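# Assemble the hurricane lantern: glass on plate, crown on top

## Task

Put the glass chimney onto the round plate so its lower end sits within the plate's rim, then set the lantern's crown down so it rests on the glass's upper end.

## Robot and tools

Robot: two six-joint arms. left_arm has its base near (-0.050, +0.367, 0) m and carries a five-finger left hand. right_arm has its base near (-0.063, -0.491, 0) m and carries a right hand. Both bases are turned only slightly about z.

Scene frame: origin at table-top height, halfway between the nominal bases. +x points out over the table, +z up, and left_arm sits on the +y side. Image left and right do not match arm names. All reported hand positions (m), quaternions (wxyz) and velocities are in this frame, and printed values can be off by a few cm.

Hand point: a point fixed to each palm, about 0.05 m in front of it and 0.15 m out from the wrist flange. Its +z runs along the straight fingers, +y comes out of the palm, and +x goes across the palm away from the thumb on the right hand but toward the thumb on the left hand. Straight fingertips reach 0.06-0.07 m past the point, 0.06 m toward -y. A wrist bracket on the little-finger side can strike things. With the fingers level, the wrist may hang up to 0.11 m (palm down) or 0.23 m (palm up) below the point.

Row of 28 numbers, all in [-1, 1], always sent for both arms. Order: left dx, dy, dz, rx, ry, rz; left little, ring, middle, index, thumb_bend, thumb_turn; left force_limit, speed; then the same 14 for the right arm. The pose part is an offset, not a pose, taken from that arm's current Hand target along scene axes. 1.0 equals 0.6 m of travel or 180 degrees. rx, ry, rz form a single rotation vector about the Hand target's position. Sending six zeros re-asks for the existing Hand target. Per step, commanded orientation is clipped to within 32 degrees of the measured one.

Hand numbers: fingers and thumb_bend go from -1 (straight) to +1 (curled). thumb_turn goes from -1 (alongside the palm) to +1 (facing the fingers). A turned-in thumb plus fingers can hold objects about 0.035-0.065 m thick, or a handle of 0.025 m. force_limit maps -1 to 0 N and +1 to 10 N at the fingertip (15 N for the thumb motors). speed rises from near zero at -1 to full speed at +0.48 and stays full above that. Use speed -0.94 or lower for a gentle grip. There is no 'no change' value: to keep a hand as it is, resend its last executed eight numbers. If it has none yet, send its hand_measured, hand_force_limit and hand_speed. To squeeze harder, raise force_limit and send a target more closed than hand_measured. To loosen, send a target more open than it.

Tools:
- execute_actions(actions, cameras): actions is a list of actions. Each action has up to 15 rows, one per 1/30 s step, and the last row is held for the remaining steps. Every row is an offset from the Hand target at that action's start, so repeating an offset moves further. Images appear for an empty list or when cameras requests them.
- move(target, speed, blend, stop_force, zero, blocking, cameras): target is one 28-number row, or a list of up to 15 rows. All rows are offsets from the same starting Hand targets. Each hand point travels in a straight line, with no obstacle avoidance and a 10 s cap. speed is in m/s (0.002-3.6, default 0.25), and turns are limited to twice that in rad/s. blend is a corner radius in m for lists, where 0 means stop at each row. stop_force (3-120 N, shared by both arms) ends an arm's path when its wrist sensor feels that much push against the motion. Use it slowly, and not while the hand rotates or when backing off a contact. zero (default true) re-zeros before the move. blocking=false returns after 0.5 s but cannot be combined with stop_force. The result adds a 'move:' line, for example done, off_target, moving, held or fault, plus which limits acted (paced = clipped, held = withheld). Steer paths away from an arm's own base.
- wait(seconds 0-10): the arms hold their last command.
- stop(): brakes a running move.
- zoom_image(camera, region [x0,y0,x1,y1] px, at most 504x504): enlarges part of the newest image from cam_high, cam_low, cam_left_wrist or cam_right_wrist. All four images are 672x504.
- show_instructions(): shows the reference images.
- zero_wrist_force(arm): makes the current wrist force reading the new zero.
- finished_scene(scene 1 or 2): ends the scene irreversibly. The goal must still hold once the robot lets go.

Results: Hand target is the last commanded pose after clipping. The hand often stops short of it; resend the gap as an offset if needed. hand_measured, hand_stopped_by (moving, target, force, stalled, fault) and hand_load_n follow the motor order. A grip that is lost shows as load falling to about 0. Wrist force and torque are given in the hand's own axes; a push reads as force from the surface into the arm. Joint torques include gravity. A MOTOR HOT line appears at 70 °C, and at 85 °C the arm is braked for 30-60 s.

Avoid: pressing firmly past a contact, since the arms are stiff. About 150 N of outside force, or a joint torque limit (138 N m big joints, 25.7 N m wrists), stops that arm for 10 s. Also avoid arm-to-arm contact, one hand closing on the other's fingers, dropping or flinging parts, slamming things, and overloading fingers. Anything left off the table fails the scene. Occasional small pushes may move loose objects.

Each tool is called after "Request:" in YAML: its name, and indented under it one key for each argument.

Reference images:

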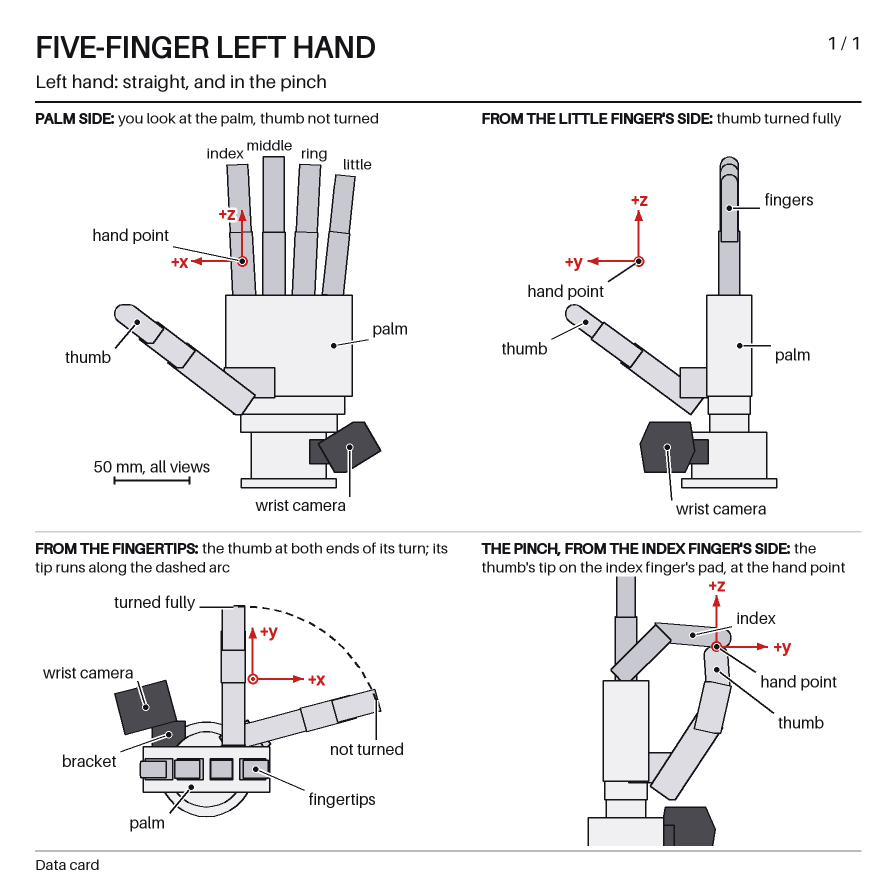

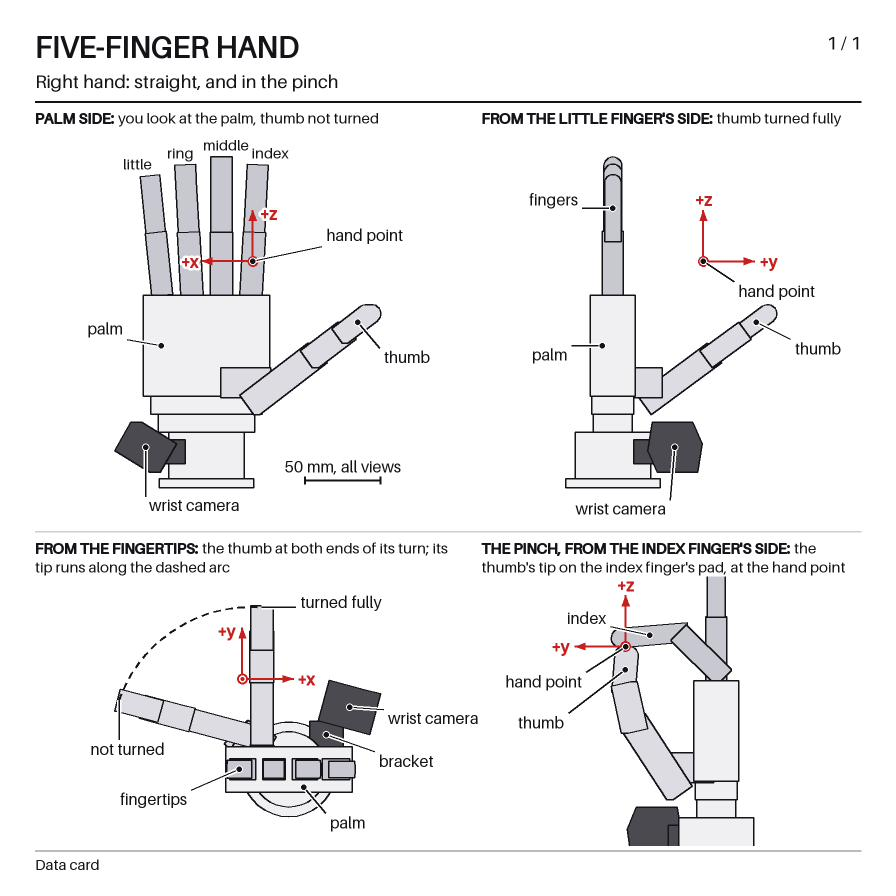

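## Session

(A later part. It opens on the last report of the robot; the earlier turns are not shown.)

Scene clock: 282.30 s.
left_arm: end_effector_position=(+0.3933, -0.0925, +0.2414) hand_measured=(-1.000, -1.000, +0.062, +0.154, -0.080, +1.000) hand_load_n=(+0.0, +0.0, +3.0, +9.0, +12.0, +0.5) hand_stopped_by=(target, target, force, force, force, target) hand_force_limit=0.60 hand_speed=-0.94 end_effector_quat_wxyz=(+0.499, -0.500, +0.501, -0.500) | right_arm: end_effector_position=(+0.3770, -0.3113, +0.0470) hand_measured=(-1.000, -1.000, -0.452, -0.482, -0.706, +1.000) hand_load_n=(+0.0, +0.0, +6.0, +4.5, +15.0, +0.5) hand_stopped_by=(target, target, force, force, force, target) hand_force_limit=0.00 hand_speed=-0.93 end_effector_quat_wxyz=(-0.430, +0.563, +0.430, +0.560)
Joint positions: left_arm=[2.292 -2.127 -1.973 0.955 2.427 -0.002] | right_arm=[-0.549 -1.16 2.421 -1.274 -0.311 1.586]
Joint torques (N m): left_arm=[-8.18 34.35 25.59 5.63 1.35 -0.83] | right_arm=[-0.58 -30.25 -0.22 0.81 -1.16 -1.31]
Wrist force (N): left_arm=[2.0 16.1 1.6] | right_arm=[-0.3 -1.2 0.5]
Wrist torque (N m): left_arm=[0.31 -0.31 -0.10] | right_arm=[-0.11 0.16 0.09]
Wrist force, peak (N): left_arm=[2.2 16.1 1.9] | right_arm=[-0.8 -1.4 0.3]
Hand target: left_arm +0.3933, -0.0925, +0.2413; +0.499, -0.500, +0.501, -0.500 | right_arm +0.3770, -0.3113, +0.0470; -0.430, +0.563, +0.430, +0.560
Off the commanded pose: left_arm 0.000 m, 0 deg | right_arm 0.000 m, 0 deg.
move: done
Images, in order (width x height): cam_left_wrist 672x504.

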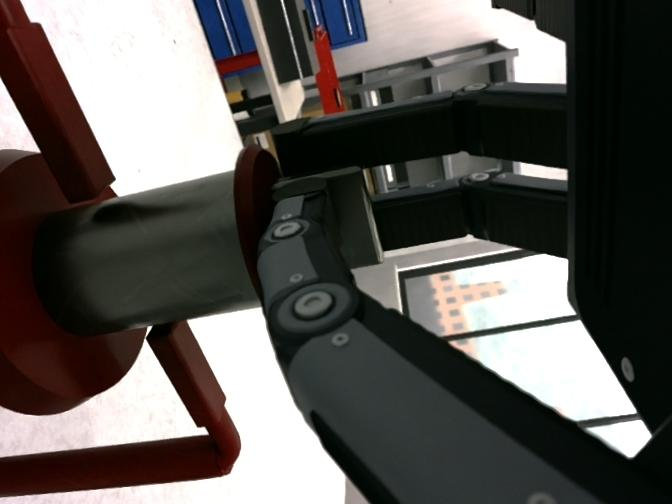

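Request:
move:
  target: [0, 0, 0,0,0,0, -1, -1, 0.55, 0.55, 0.12, 1, 0.7, -0.95, 0, 0, 0, 0, 0, 0, -1, -1, -0.2, -0.2, -0.3, 1, 0.0, -0.93]

Request:
move:
  target:
    - [0, 0, 0.002,0,0,0, -1, -1, 0.55, 0.55, 0.12, 1, 0.7, -0.95, 0, 0, 0.0908, 0, 0, 0, -1, -1, -0.2, -0.2, -0.3, 1, 0.0, -0.93]
    - [0, 0, 0.002,0,0,0, -1, -1, 0.55, 0.55, 0.12, 1, 0.7, -0.95, -0.125, 0.23, 0.0908, 0, 0, 0, -1, -1, -0.2, -0.2, -0.3, 1, 0.0, -0.93]
    - [0, 0, 0.002,0,0,0, -1, -1, 0.55, 0.55, 0.12, 1, 0.7, -0.95, -0.088, 0.363, 0.0908, 0, 0, 0, -1, -1, -0.2, -0.2, -0.3, 1, 0.0, -0.93]
  speed: 0.08
  stop_force: 8
  blend: [0.01, 0.01, 0]
  cameras: ["all"]

Request:
zoom_image:
  camera: "cam_low"
  region: [450, 170, 530, 270]

Request:
zoom_image:
  camera: "cam_high"
  region: [280, 120, 350, 200]

Scene clock: 283.93 s.
left_arm: end_effector_position=(+0.3933, -0.0925, +0.2413) hand_measured=(-1.000, -1.000, +0.158, +0.154, -0.080, +1.000) hand_load_n=(+0.0, +0.0, +9.0, +8.0, +13.0, +1.0) hand_stopped_by=(target, target, force, force, force, target) hand_force_limit=0.70 hand_speed=-0.95 end_effector_quat_wxyz=(+0.499, -0.500, +0.501, -0.500) | right_arm: end_effector_position=(+0.3770, -0.3113, +0.0470) hand_measured=(-1.000, -1.000, -0.452, -0.482, -0.706, +1.000) hand_load_n=(+0.0, +0.0, +6.5, +4.5, +14.5, +0.5) hand_stopped_by=(target, target, force, force, force, target) hand_force_limit=0.00 hand_speed=-0.93 end_effector_quat_wxyz=(-0.430, +0.563, +0.430, +0.560)
Joint positions: left_arm=[2.292 -2.127 -1.973 0.956 2.427 -0.002] | right_arm=[-0.549 -1.16 2.421 -1.274 -0.311 1.586]
Joint torques (N m): left_arm=[-7.1 34.02 8.61 5.15 1.35 -1.67] | right_arm=[-2.64 -29.86 -2.16 0.81 -1.52 -1.24]
Wrist force (N): left_arm=[2.9 15.4 6.5] | right_arm=[-0.5 -1.3 0.2]
Wrist torque (N m): left_arm=[0.24 -0.20 -0.13] | right_arm=[-0.12 0.21 0.08]
Wrist force, peak (N): left_arm=[3.1 15.6 6.3] | right_arm=[-1.0 -1.3 0.1]
Hand target: left_arm +0.3933, -0.0925, +0.2413; +0.499, -0.500, +0.501, -0.500 | right_arm +0.3770, -0.3113, +0.0470; -0.430, +0.563, +0.430, +0.560
Off the commanded pose: left_arm 0.000 m, 0 deg | right_arm 0.000 m, 0 deg.
move: done

Scene clock: 288.53 s.
left_arm: end_effector_position=(+0.3933, -0.0925, +0.2425) hand_measured=(-1.000, -1.000, +0.158, +0.154, -0.080, +1.000) hand_load_n=(+0.0, +0.0, +9.0, +8.0, +12.5, +1.0) hand_stopped_by=(target, target, force, force, force, target) hand_force_limit=0.70 hand_speed=-0.95 end_effector_quat_wxyz=(+0.499, -0.500, +0.501, -0.500) | right_arm: end_effector_position=(+0.3242, -0.0935, +0.1015) hand_measured=(-1.000, -1.000, -0.452, -0.482, -0.706, +1.000) hand_load_n=(+0.0, +0.0, +6.0, +4.0, +15.0, +0.5) hand_stopped_by=(target, target, force, force, force, target) hand_force_limit=0.00 hand_speed=-0.93 end_effector_quat_wxyz=(-0.430, +0.563, +0.430, +0.560)
Joint positions: left_arm=[2.292 -2.125 -1.973 0.953 2.427 -0.002] | right_arm=[0.165 -1.343 2.409 -1.056 0.403 1.564]
Joint torques (N m): left_arm=[-4.33 48.51 27.31 5.58 1.26 -1.6] | right_arm=[7.48 -28.43 1.52 -2.63 1.82 -2.21]
Wrist force (N): left_arm=[3.0 15.7 6.5] | right_arm=[-1.0 -1.6 -0.1]
Wrist torque (N m): left_arm=[0.25 -0.21 -0.12] | right_arm=[-0.15 0.26 0.12]
Wrist force, peak (N): left_arm=[4.4 15.9 7.5] | right_arm=[-0.7 -2.4 0.1]
Hand target: left_arm +0.3933, -0.0925, +0.2425; +0.499, -0.500, +0.501, -0.500 | right_arm +0.3242, -0.0935, +0.1015; -0.430, +0.563, +0.430, +0.560
Off the commanded pose: left_arm 0.000 m, 0 deg | right_arm 0.000 m, 0 deg.
move: done

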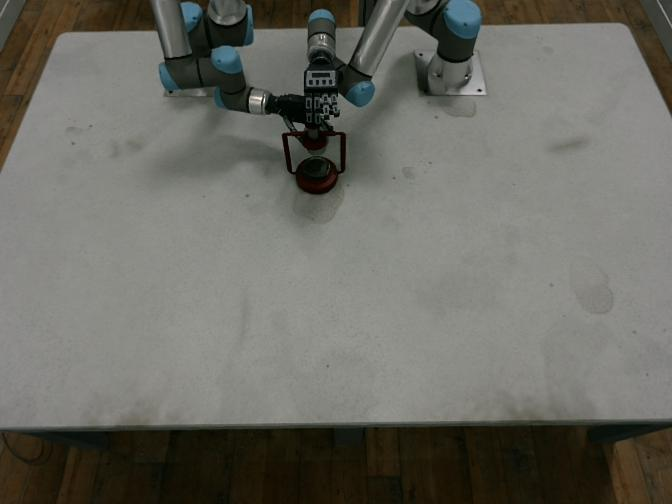

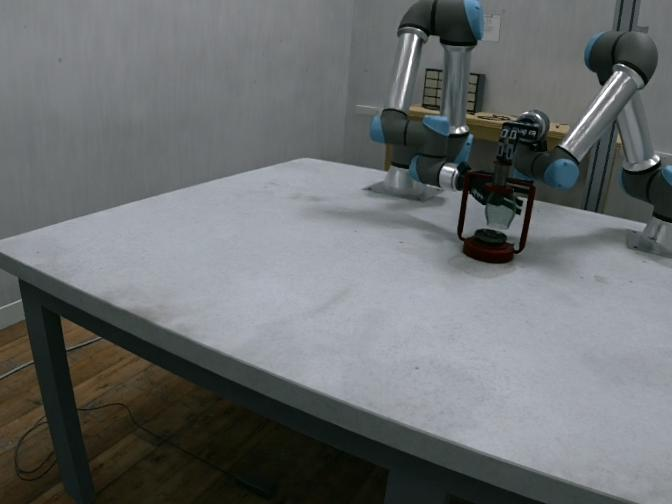

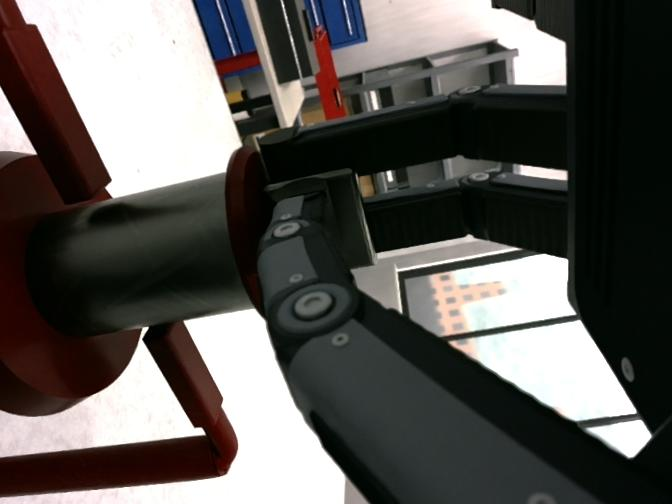

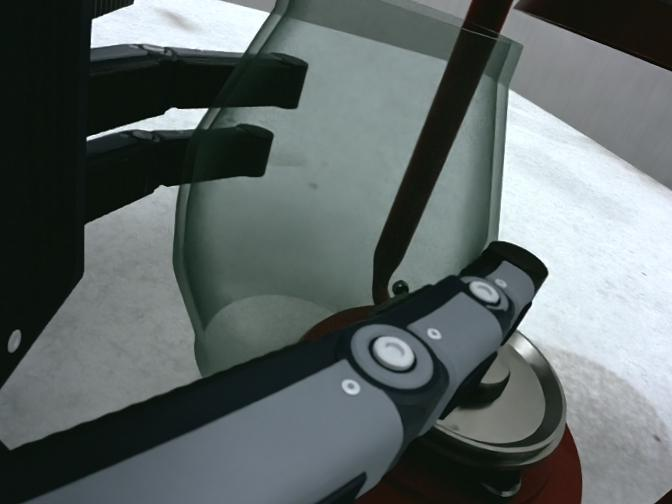

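Scaled by 5.040.

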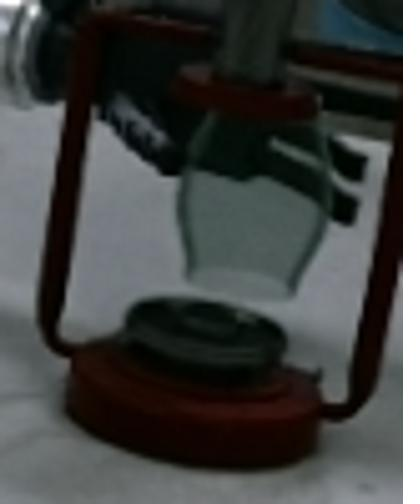

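Scaled by 6.300.

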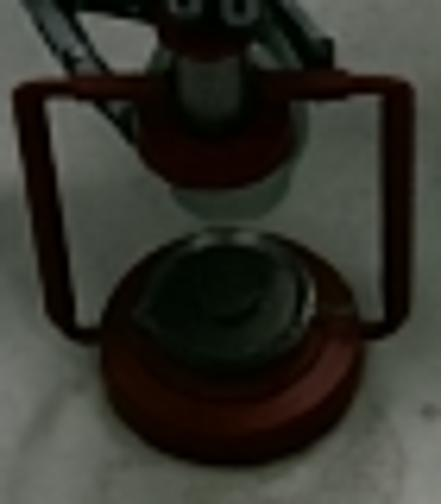

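Request:
move:
  target: [0, 0, 0,0,0,0, -1, -1, 0.55, 0.55, 0.12, 1, 0.7, -0.95, 0.075, -0.004, 0, 0, 0, 0, -1, -1, -0.2, -0.2, -0.3, 1, 0.0, -0.93]
  speed: 0.03
  stop_force: 4
  cameras: ["all"]

Request:
zoom_image:
  camera: "cam_low"
  region: [450, 170, 530, 270]

Request:
zoom_image:
  camera: "cam_high"
  region: [280, 120, 350, 200]

Scene clock: 293.63 s.
left_arm: end_effector_position=(+0.3933, -0.0925, +0.2425) hand_measured=(-1.000, -1.000, +0.158, +0.154, -0.080, +1.000) hand_load_n=(+0.0, +0.0, +9.0, +8.0, +12.5, +1.0) hand_stopped_by=(target, target, force, force, force, target) hand_force_limit=0.70 hand_speed=-0.95 end_effector_quat_wxyz=(+0.499, -0.500, +0.501, -0.500) | right_arm: end_effector_position=(+0.3490, -0.0948, +0.1015) hand_measured=(-1.000, -1.000, -0.452, -0.482, -0.706, +1.000) hand_load_n=(+0.0, -0.5, +5.5, +4.5, +14.0, -0.5) hand_stopped_by=(target, target, force, force, force, target) hand_force_limit=0.00 hand_speed=-0.93 end_effector_quat_wxyz=(-0.430, +0.563, +0.430, +0.560)
Joint positions: left_arm=[2.292 -2.125 -1.973 0.953 2.427 -0.002] | right_arm=[0.15 -1.305 2.351 -1.035 0.388 1.564]
Joint torques (N m): left_arm=[-2.17 34.57 27.19 6.01 1.13 -1.64] | right_arm=[6.9 -20.43 -20.05 -2.39 -1.69 0.12]
Wrist force (N): left_arm=[2.9 16.1 6.3] | right_arm=[0.7 -1.3 -0.2]
Wrist torque (N m): left_arm=[0.31 -0.21 -0.14] | right_arm=[-0.14 0.25 0.21]
Wrist force, peak (N): left_arm=[2.9 16.1 6.7] | right_arm=[10.0 -8.8 0.9]
Hand target: left_arm +0.3933, -0.0925, +0.2425; +0.499, -0.500, +0.501, -0.500 | right_arm +0.3490, -0.0948, +0.1015; -0.430, +0.563, +0.430, +0.560 (not the last commanded pose)
Off the commanded pose: left_arm 0.000 m, 0 deg | right_arm 0.020 m, 0 deg.
move: contact (right_arm)

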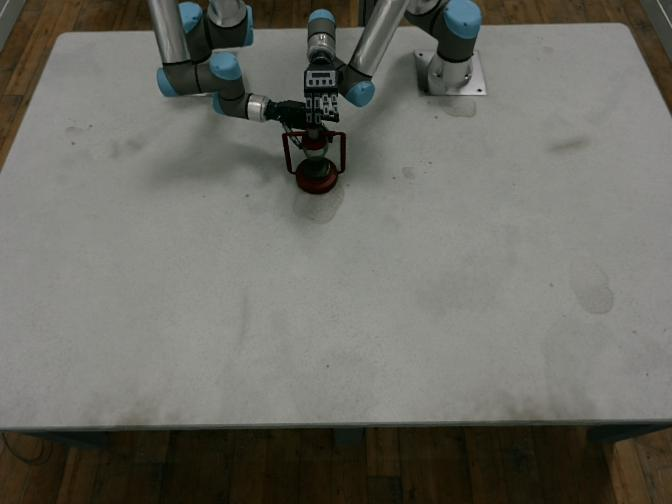

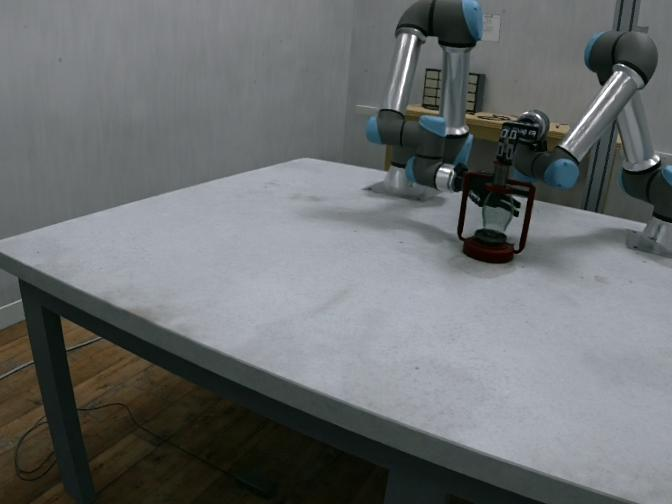

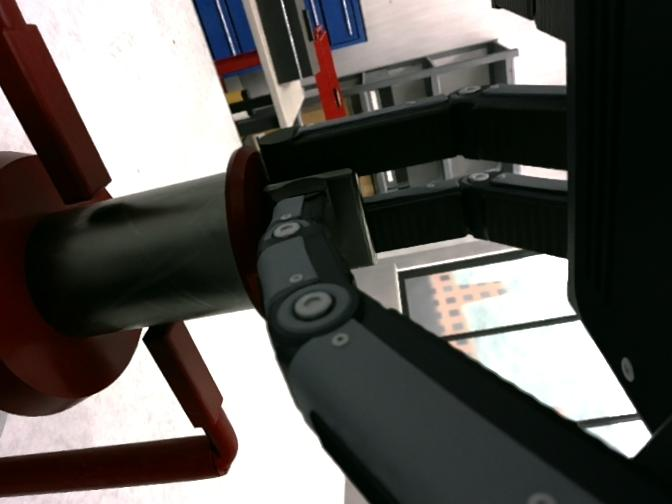

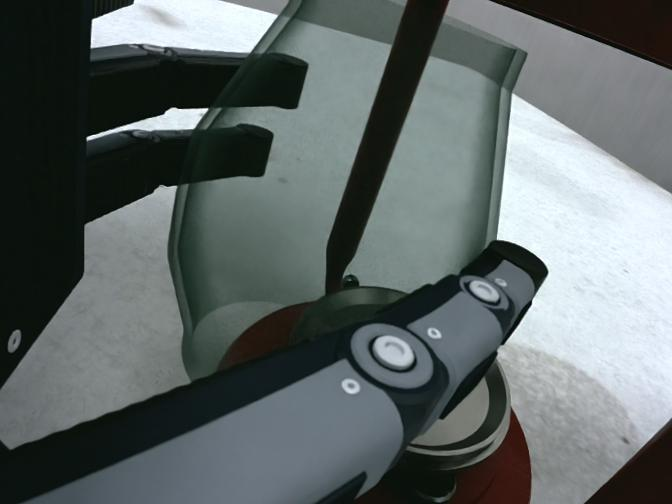

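Scaled by 5.040.

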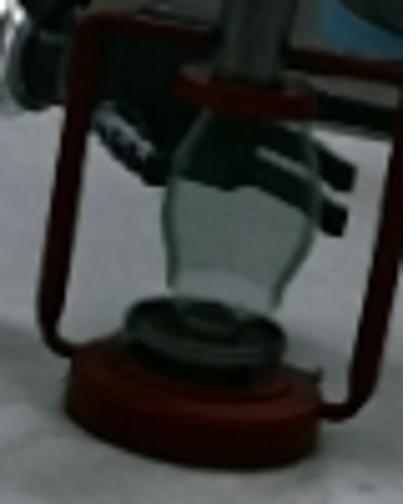

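Scaled by 6.300.

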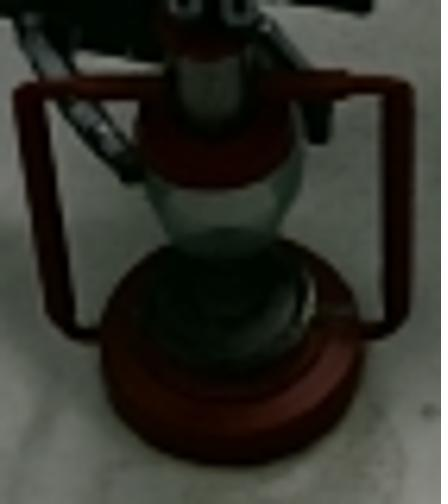

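Request:
move:
  target: [0,0,0,0,0,0,-1,-1,0.55,0.55,0.12,1,0.7,-0.95,-0.02,0,0.0075,0,0,0,-1,-1,-0.2,-0.2,-0.3,1,0.0,-0.93]
  speed: 0.04
  cameras: ["cam_high","cam_low","cam_right_wrist"]

Scene clock: 297.00 s.
left_arm: end_effector_position=(+0.3933, -0.0925, +0.2425) hand_measured=(-1.000, -1.000, +0.158, +0.154, -0.080, +1.000) hand_load_n=(+0.0, +0.0, +9.0, +8.0, +12.5, +0.5) hand_stopped_by=(target, target, force, force, force, target) hand_force_limit=0.70 hand_speed=-0.95 end_effector_quat_wxyz=(+0.499, -0.500, +0.501, -0.500) | right_arm: end_effector_position=(+0.3368, -0.0948, +0.1060) hand_measured=(-1.000, -1.000, -0.452, -0.482, -0.706, +1.000) hand_load_n=(+0.0, +0.0, +6.0, +4.5, +14.0, +0.5) hand_stopped_by=(target, target, force, force, force, target) hand_force_limit=0.00 hand_speed=-0.93 end_effector_quat_wxyz=(-0.430, +0.563, +0.430, +0.560)
Joint positions: left_arm=[2.292 -2.125 -1.973 0.953 2.427 -0.002] | right_arm=[0.155 -1.337 2.377 -1.029 0.393 1.564]
Joint torques (N m): left_arm=[-0.74 34.75 27.37 6.06 1.06 -1.49] | right_arm=[-3.6 -12.86 -21.8 -0.36 0.32 1.73]
Wrist force (N): left_arm=[2.8 15.9 6.4] | right_arm=[-0.9 -1.4 -0.2]
Wrist torque (N m): left_arm=[0.28 -0.19 -0.14] | right_arm=[-0.11 0.25 0.22]
Wrist force, peak (N): left_arm=[3.4 16.2 6.7] | right_arm=[-1.0 -1.9 0.1]
Hand target: left_arm +0.3933, -0.0925, +0.2425; +0.499, -0.500, +0.501, -0.500 | right_arm +0.3370, -0.0948, +0.1060; -0.430, +0.563, +0.430, +0.560
Off the commanded pose: left_arm 0.000 m, 0 deg | right_arm 0.000 m, 0 deg.
move: done
Images, in order (width x height): cam_high 672x504, cam_low 672x504, cam_right_wrist 672x504.

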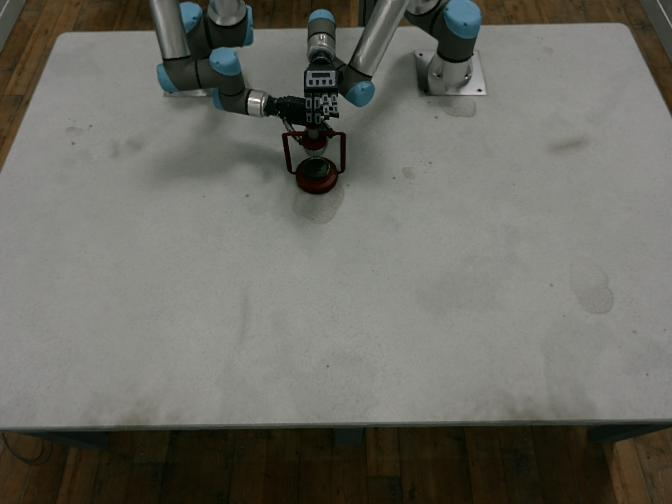

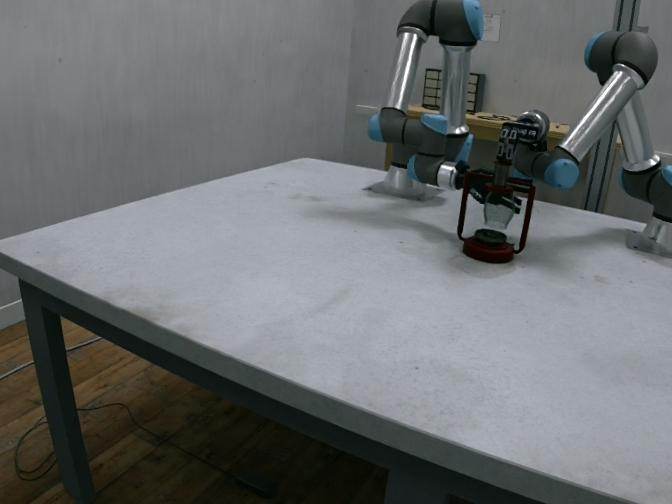

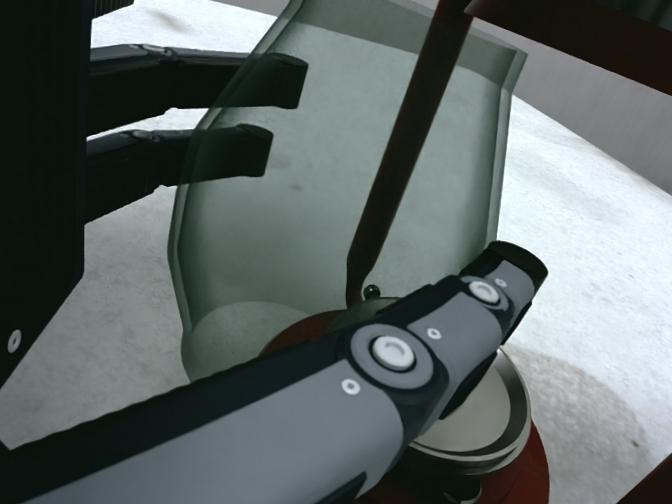

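Request:
zoom_image:
  camera: "cam_high"
  region: [280, 120, 350, 200]

Request:
zoom_image:
  camera: "cam_low"
  region: [450, 170, 530, 270]

Scaled by 6.300.

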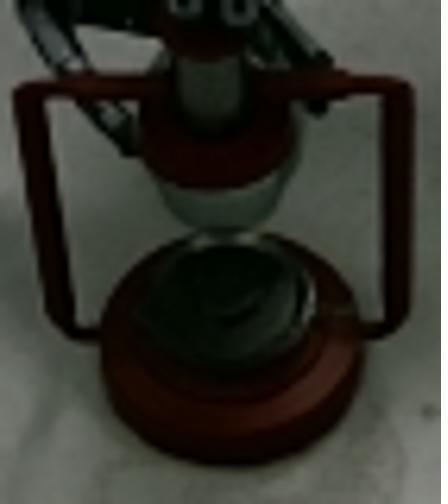

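Scaled by 5.040.

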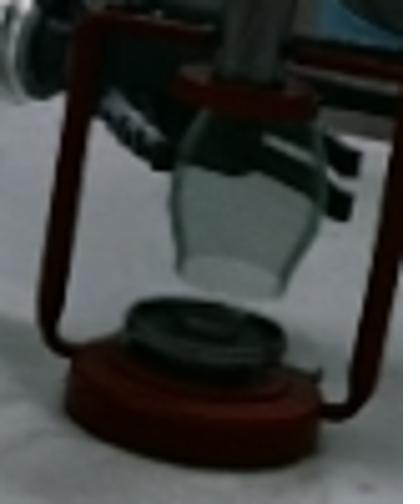

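Request:
move:
  target: [0,0,0,0,0,0,-1,-1,0.55,0.55,0.12,1,0.7,-0.95,0,0,0,-0.0058,-0.0215,0,-1,-1,-0.2,-0.2,-0.3,1,0.0,-0.93]
  speed: 0.05
  cameras: ["cam_high","cam_low","cam_right_wrist"]

Request:
zoom_image:
  camera: "cam_low"
  region: [450, 170, 530, 270]

Scene clock: 299.77 s.
left_arm: end_effector_position=(+0.3933, -0.0925, +0.2425) hand_measured=(-1.000, -1.000, +0.158, +0.154, -0.080, +1.000) hand_load_n=(+0.0, +0.0, +9.0, +8.0, +12.5, +1.0) hand_stopped_by=(target, target, force, force, force, target) hand_force_limit=0.70 hand_speed=-0.95 end_effector_quat_wxyz=(+0.499, -0.500, +0.501, -0.500) | right_arm: end_effector_position=(+0.3370, -0.0948, +0.1059) hand_measured=(-1.000, -1.000, -0.452, -0.482, -0.706, +1.000) hand_load_n=(+0.5, +0.0, +5.5, +4.5, +14.0, +0.5) hand_stopped_by=(target, target, force, force, force, target) hand_force_limit=0.00 hand_speed=-0.93 end_effector_quat_wxyz=(-0.410, +0.548, +0.449, +0.574) end_effector_velocity=(+0.000, +0.000, -0.001) end_effector_angular_velocity=(+0.001, +0.005, +0.000)
Joint positions: left_arm=[2.292 -2.125 -1.973 0.953 2.427 -0.002] | right_arm=[0.157 -1.327 2.384 -1.047 0.396 1.494]
Joint velocities: left_arm=[within noise] | right_arm=[0 0 0 0.001 0 0.005]
Joint torques (N m): left_arm=[0.89 34.78 27.35 6.12 1.04 -1.59] | right_arm=[3.59 -23.58 -7.6 0.75 1.17 2.09]
Wrist force (N): left_arm=[3.1 15.6 6.3] | right_arm=[-0.8 -1.8 -0.1]
Wrist torque (N m): left_arm=[0.24 -0.24 -0.12] | right_arm=[-0.19 0.24 0.05]
Wrist force, peak (N): left_arm=[2.9 16.1 6.6] | right_arm=[-1.1 -1.8 0.3]
Hand target: left_arm +0.3933, -0.0925, +0.2425; +0.499, -0.500, +0.501, -0.500 | right_arm +0.3370, -0.0948, +0.1060; -0.410, +0.548, +0.449, +0.574
Off the commanded pose: left_arm 0.000 m, 0 deg | right_arm 0.000 m, 0 deg.
move: done
Images, in order (width x height): cam_high 672x504, cam_low 672x504, cam_right_wrist 672x504.

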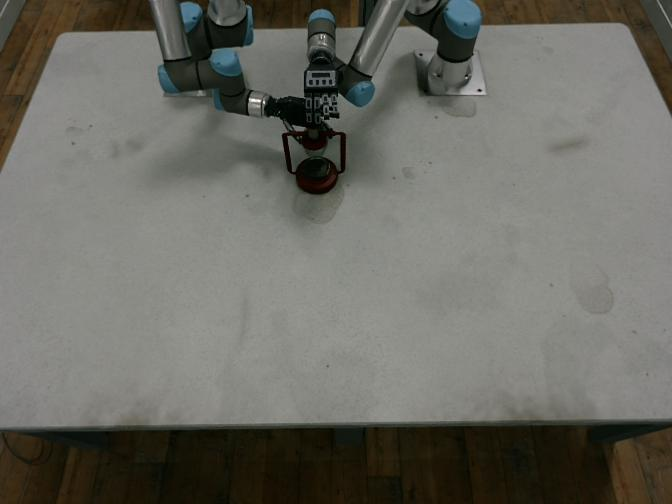

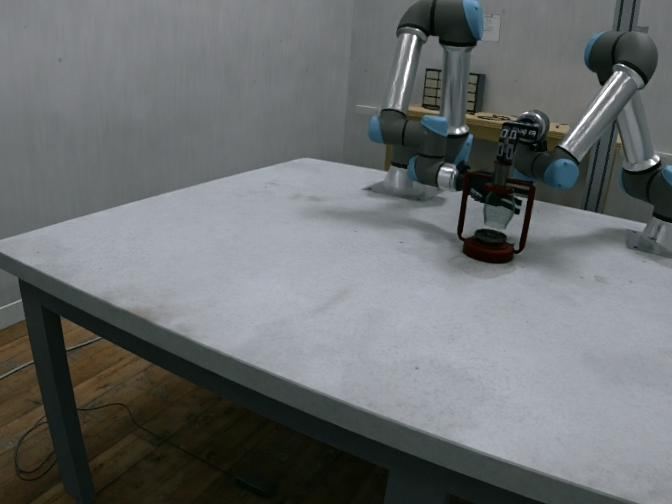

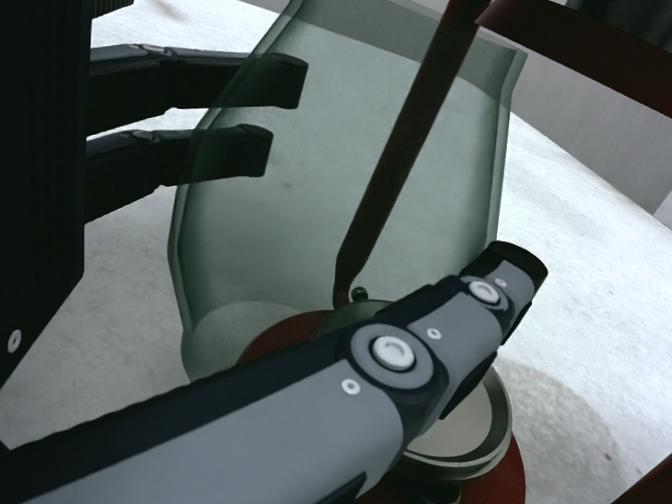

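Scaled by 5.040.

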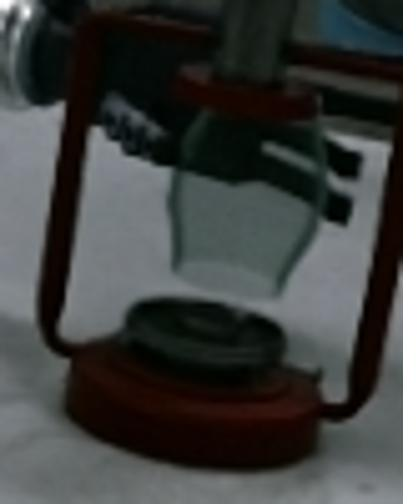

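Request:
move:
  target: [0,0,0,0,0,0,-1,-1,0.55,0.55,0.12,1,0.7,-0.95,0.06333,-0.0028,0,0,0,0,-1,-1,-0.2,-0.2,-0.3,1,0.0,-0.93]
  speed: 0.03
  stop_force: 4
  cameras: ["cam_high","cam_low","cam_right_wrist"]

Request:
zoom_image:
  camera: "cam_low"
  region: [450, 170, 530, 270]

Request:
zoom_image:
  camera: "cam_high"
  region: [280, 120, 350, 200]

Scene clock: 302.73 s.
left_arm: end_effector_position=(+0.3933, -0.0925, +0.2425) hand_measured=(-1.000, -1.000, +0.158, +0.154, -0.080, +1.000) hand_load_n=(+0.0, +0.0, +9.0, +8.0, +13.0, +1.0) hand_stopped_by=(target, target, force, force, force, target) hand_force_limit=0.70 hand_speed=-0.95 end_effector_quat_wxyz=(+0.499, -0.500, +0.501, -0.500) | right_arm: end_effector_position=(+0.3750, -0.0965, +0.1060) hand_measured=(-1.000, -1.000, -0.452, -0.482, -0.706, +1.000) hand_load_n=(+0.0, +0.0, +5.5, +4.5, +14.0, +1.0) hand_stopped_by=(target, target, force, force, force, target) hand_force_limit=0.00 hand_speed=-0.93 end_effector_quat_wxyz=(-0.410, +0.548, +0.449, +0.574)
Joint positions: left_arm=[2.292 -2.125 -1.973 0.953 2.427 -0.002] | right_arm=[0.137 -1.269 2.293 -1.013 0.376 1.494]
Joint torques (N m): left_arm=[1.95 34.75 27.33 6.03 0.89 -1.57] | right_arm=[6.8 -32.3 1.14 -2.07 1.85 -1.17]
Wrist force (N): left_arm=[2.9 16.0 6.6] | right_arm=[-0.9 -1.3 0.4]
Wrist torque (N m): left_arm=[0.29 -0.19 -0.14] | right_arm=[-0.15 0.22 0.13]
Wrist force, peak (N): left_arm=[2.9 16.1 6.5] | right_arm=[-0.7 -1.9 -0.2]
Hand target: left_arm +0.3933, -0.0925, +0.2425; +0.499, -0.500, +0.501, -0.500 | right_arm +0.3750, -0.0965, +0.1060; -0.410, +0.548, +0.449, +0.574
Off the commanded pose: left_arm 0.000 m, 0 deg | right_arm 0.000 m, 0 deg.
move: done
Images, in order (width x height): cam_high 672x504, cam_low 672x504, cam_right_wrist 672x504.

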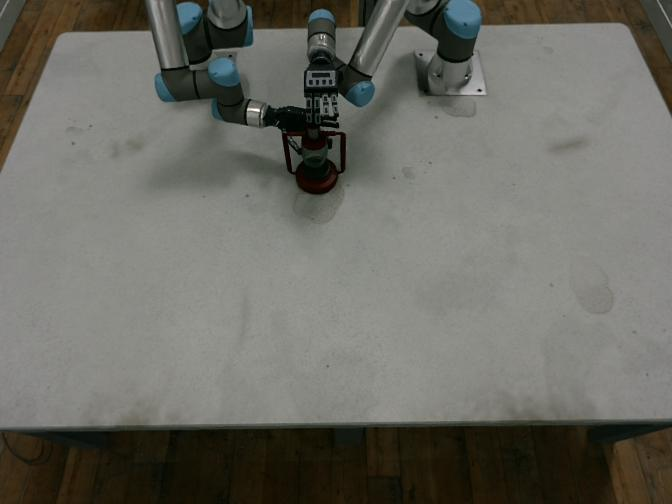

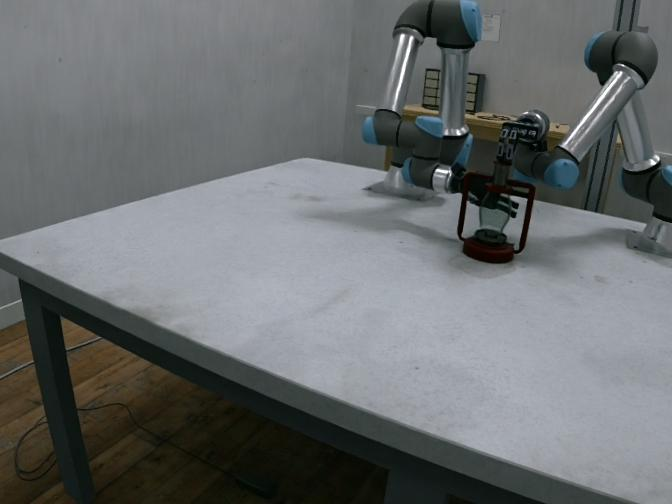

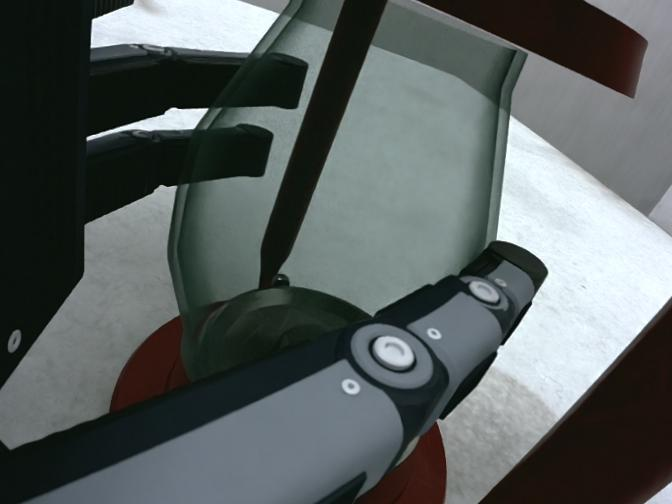

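Scaled by 5.040.

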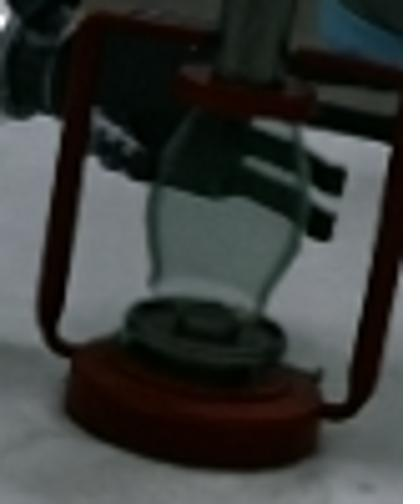

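Scaled by 6.300.

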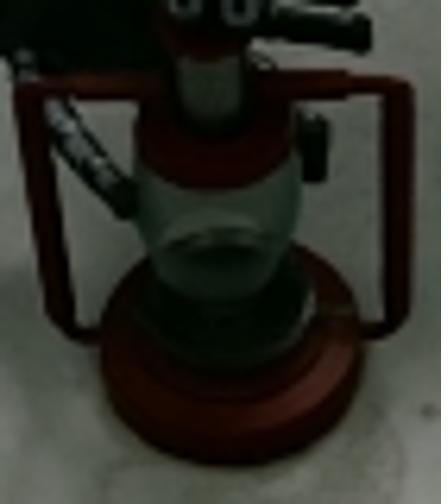

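Request:
zoom_image:
  camera: "cam_high"
  region: [294, 150, 340, 196]

Request:
zoom_image:
  camera: "cam_low"
  region: [465, 205, 515, 255]

Scaled by 10.957.

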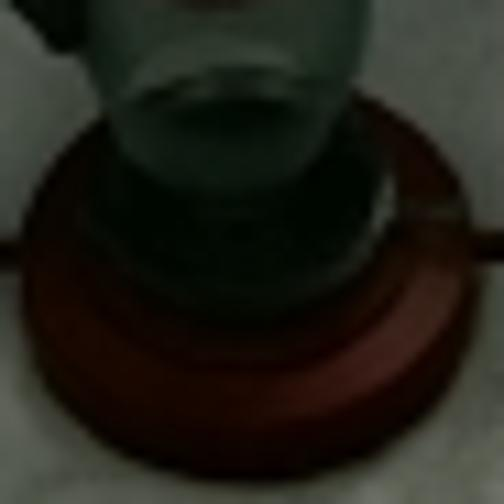

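Scaled by 10.080.

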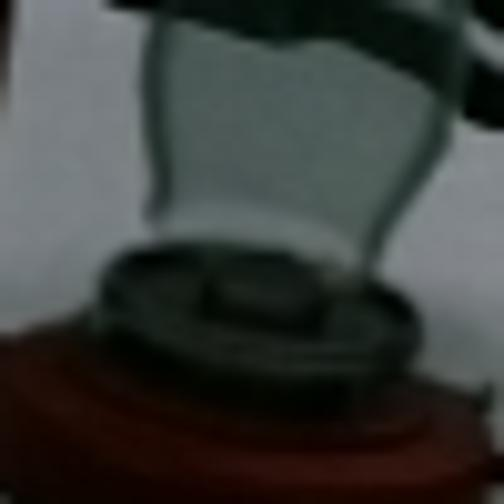

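Request:
move:
  target: [0,0,0,0,0,0,-1,-1,0.55,0.55,0.12,1,0.7,-0.95,0.035,0.0025,0,0,0,0,-1,-1,-0.2,-0.2,-0.3,1,0.0,-0.93]
  speed: 0.03
  stop_force: 4
  cameras: ["cam_high","cam_low","cam_right_wrist"]

Request:
zoom_image:
  camera: "cam_low"
  region: [450, 170, 530, 270]

Request:
zoom_image:
  camera: "cam_high"
  region: [280, 120, 350, 200]

Scene clock: 308.10 s.
left_arm: end_effector_position=(+0.3933, -0.0925, +0.2425) hand_measured=(-1.000, -1.000, +0.158, +0.154, -0.080, +1.000) hand_load_n=(+0.0, +0.0, +9.0, +8.0, +13.0, +1.0) hand_stopped_by=(target, target, force, force, force, target) hand_force_limit=0.70 hand_speed=-0.95 end_effector_quat_wxyz=(+0.499, -0.500, +0.501, -0.500) | right_arm: end_effector_position=(+0.3960, -0.0950, +0.1060) hand_measured=(-1.000, -1.000, -0.452, -0.482, -0.706, +1.000) hand_load_n=(+0.0, +0.0, +5.5, +5.0, +14.0, +0.5) hand_stopped_by=(target, target, force, force, force, target) hand_force_limit=0.00 hand_speed=-0.93 end_effector_quat_wxyz=(-0.410, +0.548, +0.449, +0.574)
Joint positions: left_arm=[2.292 -2.125 -1.973 0.953 2.427 -0.002] | right_arm=[0.135 -1.236 2.238 -0.991 0.373 1.494]
Joint torques (N m): left_arm=[4.54 35.01 27.98 6.09 0.73 -1.51] | right_arm=[4.99 -33.68 0.71 -2.35 0.33 -2.22]
Wrist force (N): left_arm=[2.7 16.0 6.4] | right_arm=[-0.8 -0.9 0.4]
Wrist torque (N m): left_arm=[0.28 -0.17 -0.15] | right_arm=[-0.09 0.20 0.16]
Wrist force, peak (N): left_arm=[2.8 16.1 6.7] | right_arm=[-0.8 -1.8 0.4]
Hand target: left_arm +0.3933, -0.0925, +0.2425; +0.499, -0.500, +0.501, -0.500 | right_arm +0.3960, -0.0950, +0.1060; -0.410, +0.548, +0.449, +0.574
Off the commanded pose: left_arm 0.000 m, 0 deg | right_arm 0.000 m, 0 deg.
move: done
Images, in order (width x height): cam_high 672x504, cam_low 672x504, cam_right_wrist 672x504.

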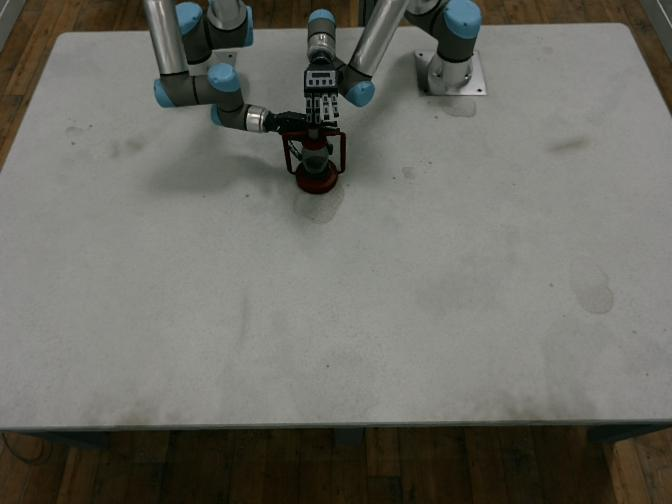

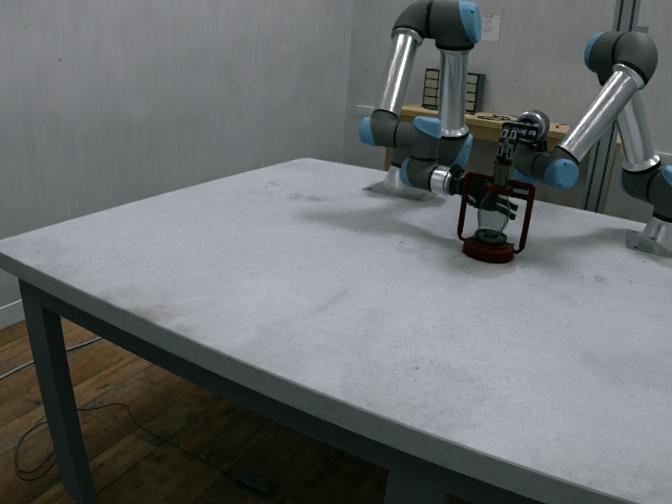

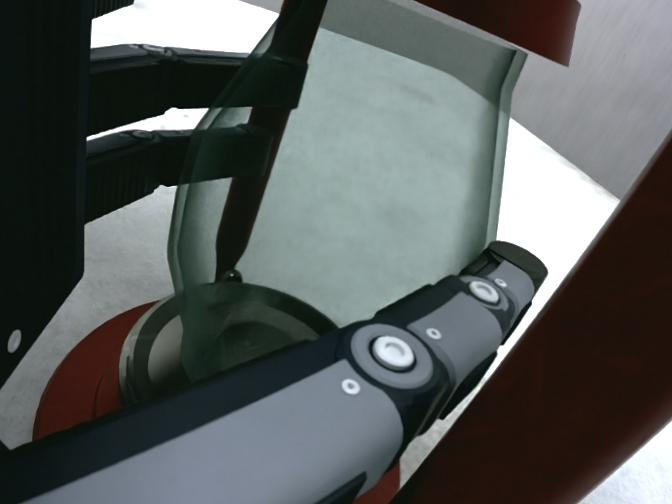

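Scaled by 5.040.

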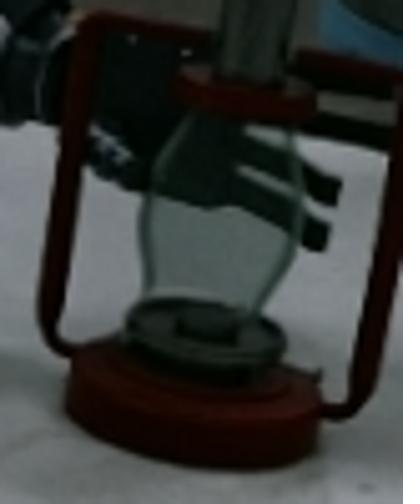

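Scaled by 6.300.

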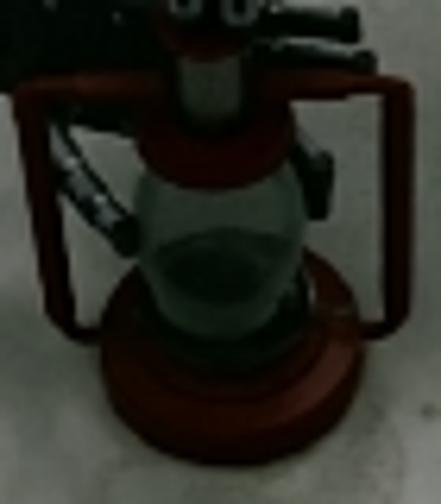

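Request:
move:
  target: [0,0,0,0,0,0,-1,-1,0.55,0.55,0.12,1,0.7,-0.95,0.001,0.003,-0.045,0,0,0,-1,-1,-0.2,-0.2,-0.3,1,0.0,-0.93]
  speed: 0.015
  stop_force: 4
  cameras: ["cam_high","cam_low","cam_right_wrist"]

Request:
zoom_image:
  camera: "cam_low"
  region: [450, 170, 530, 270]

Request:
zoom_image:
  camera: "cam_high"
  region: [280, 120, 350, 200]

Scene clock: 311.33 s.
left_arm: end_effector_position=(+0.3933, -0.0925, +0.2425) hand_measured=(-1.000, -1.000, +0.158, +0.154, -0.080, +1.000) hand_load_n=(+0.0, +0.0, +9.0, +8.0, +13.0, +1.0) hand_stopped_by=(target, target, force, force, force, target) hand_force_limit=0.70 hand_speed=-0.95 end_effector_quat_wxyz=(+0.499, -0.500, +0.501, -0.500) | right_arm: end_effector_position=(+0.3962, -0.0944, +0.0970) hand_measured=(-1.000, -1.000, -0.452, -0.482, -0.706, +1.000) hand_load_n=(+0.0, +0.0, +6.5, +5.0, +14.0, +0.0) hand_stopped_by=(target, target, force, force, force, target) hand_force_limit=0.00 hand_speed=-0.93 end_effector_quat_wxyz=(-0.410, +0.548, +0.449, +0.574)
Joint positions: left_arm=[2.292 -2.125 -1.973 0.953 2.427 -0.002] | right_arm=[0.136 -1.212 2.241 -1.018 0.375 1.493]
Joint torques (N m): left_arm=[6.08 34.87 27.93 6 0.63 -1.56] | right_arm=[-7.5 -34.2 -21.27 -1.04 -1.08 0.29]
Wrist force (N): left_arm=[3.1 15.7 6.6] | right_arm=[1.0 -2.6 0.3]
Wrist torque (N m): left_arm=[0.23 -0.22 -0.12] | right_arm=[-0.11 0.26 0.20]
Wrist force, peak (N): left_arm=[3.0 16.0 6.8] | right_arm=[11.4 -5.0 -1.3]
Hand target: left_arm +0.3933, -0.0925, +0.2425; +0.499, -0.500, +0.501, -0.500 | right_arm +0.3962, -0.0944, +0.0970; -0.410, +0.548, +0.449, +0.574 (not the last commanded pose)
Off the commanded pose: left_arm 0.000 m, 0 deg | right_arm 0.018 m, 0 deg.
move: contact (right_arm)
Images, in order (width x height): cam_high 672x504, cam_low 672x504, cam_right_wrist 672x504.

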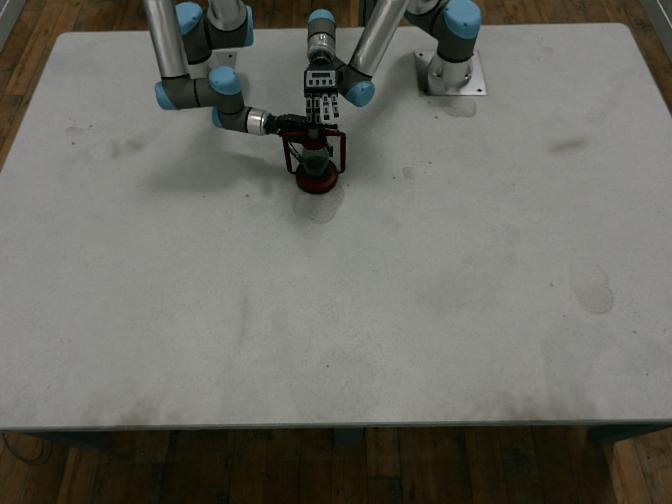

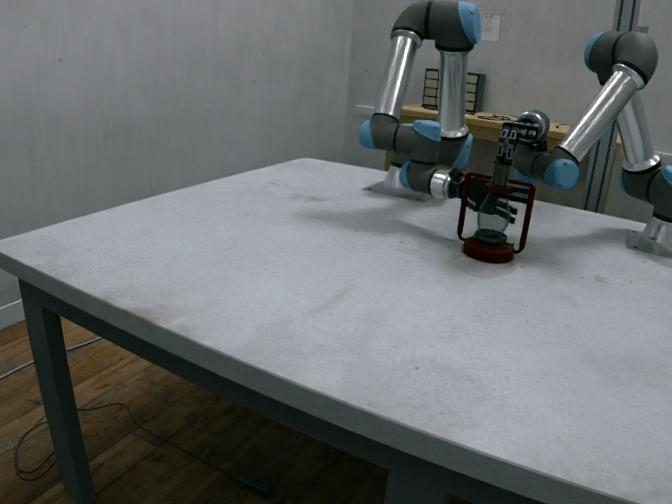

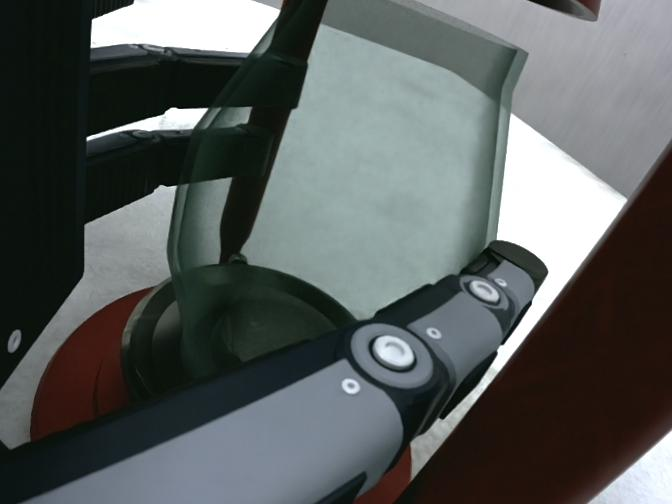

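Scaled by 5.040.

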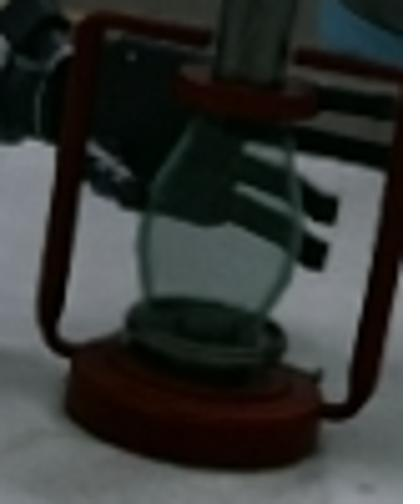

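Scaled by 6.300.

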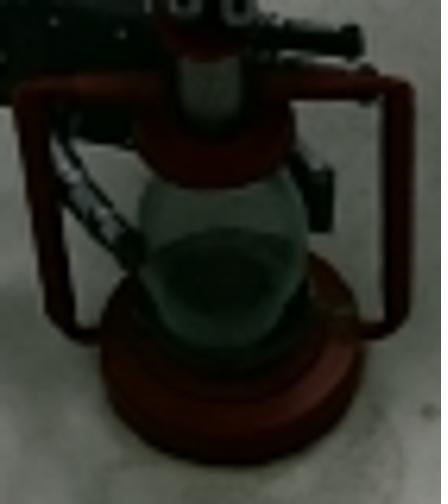

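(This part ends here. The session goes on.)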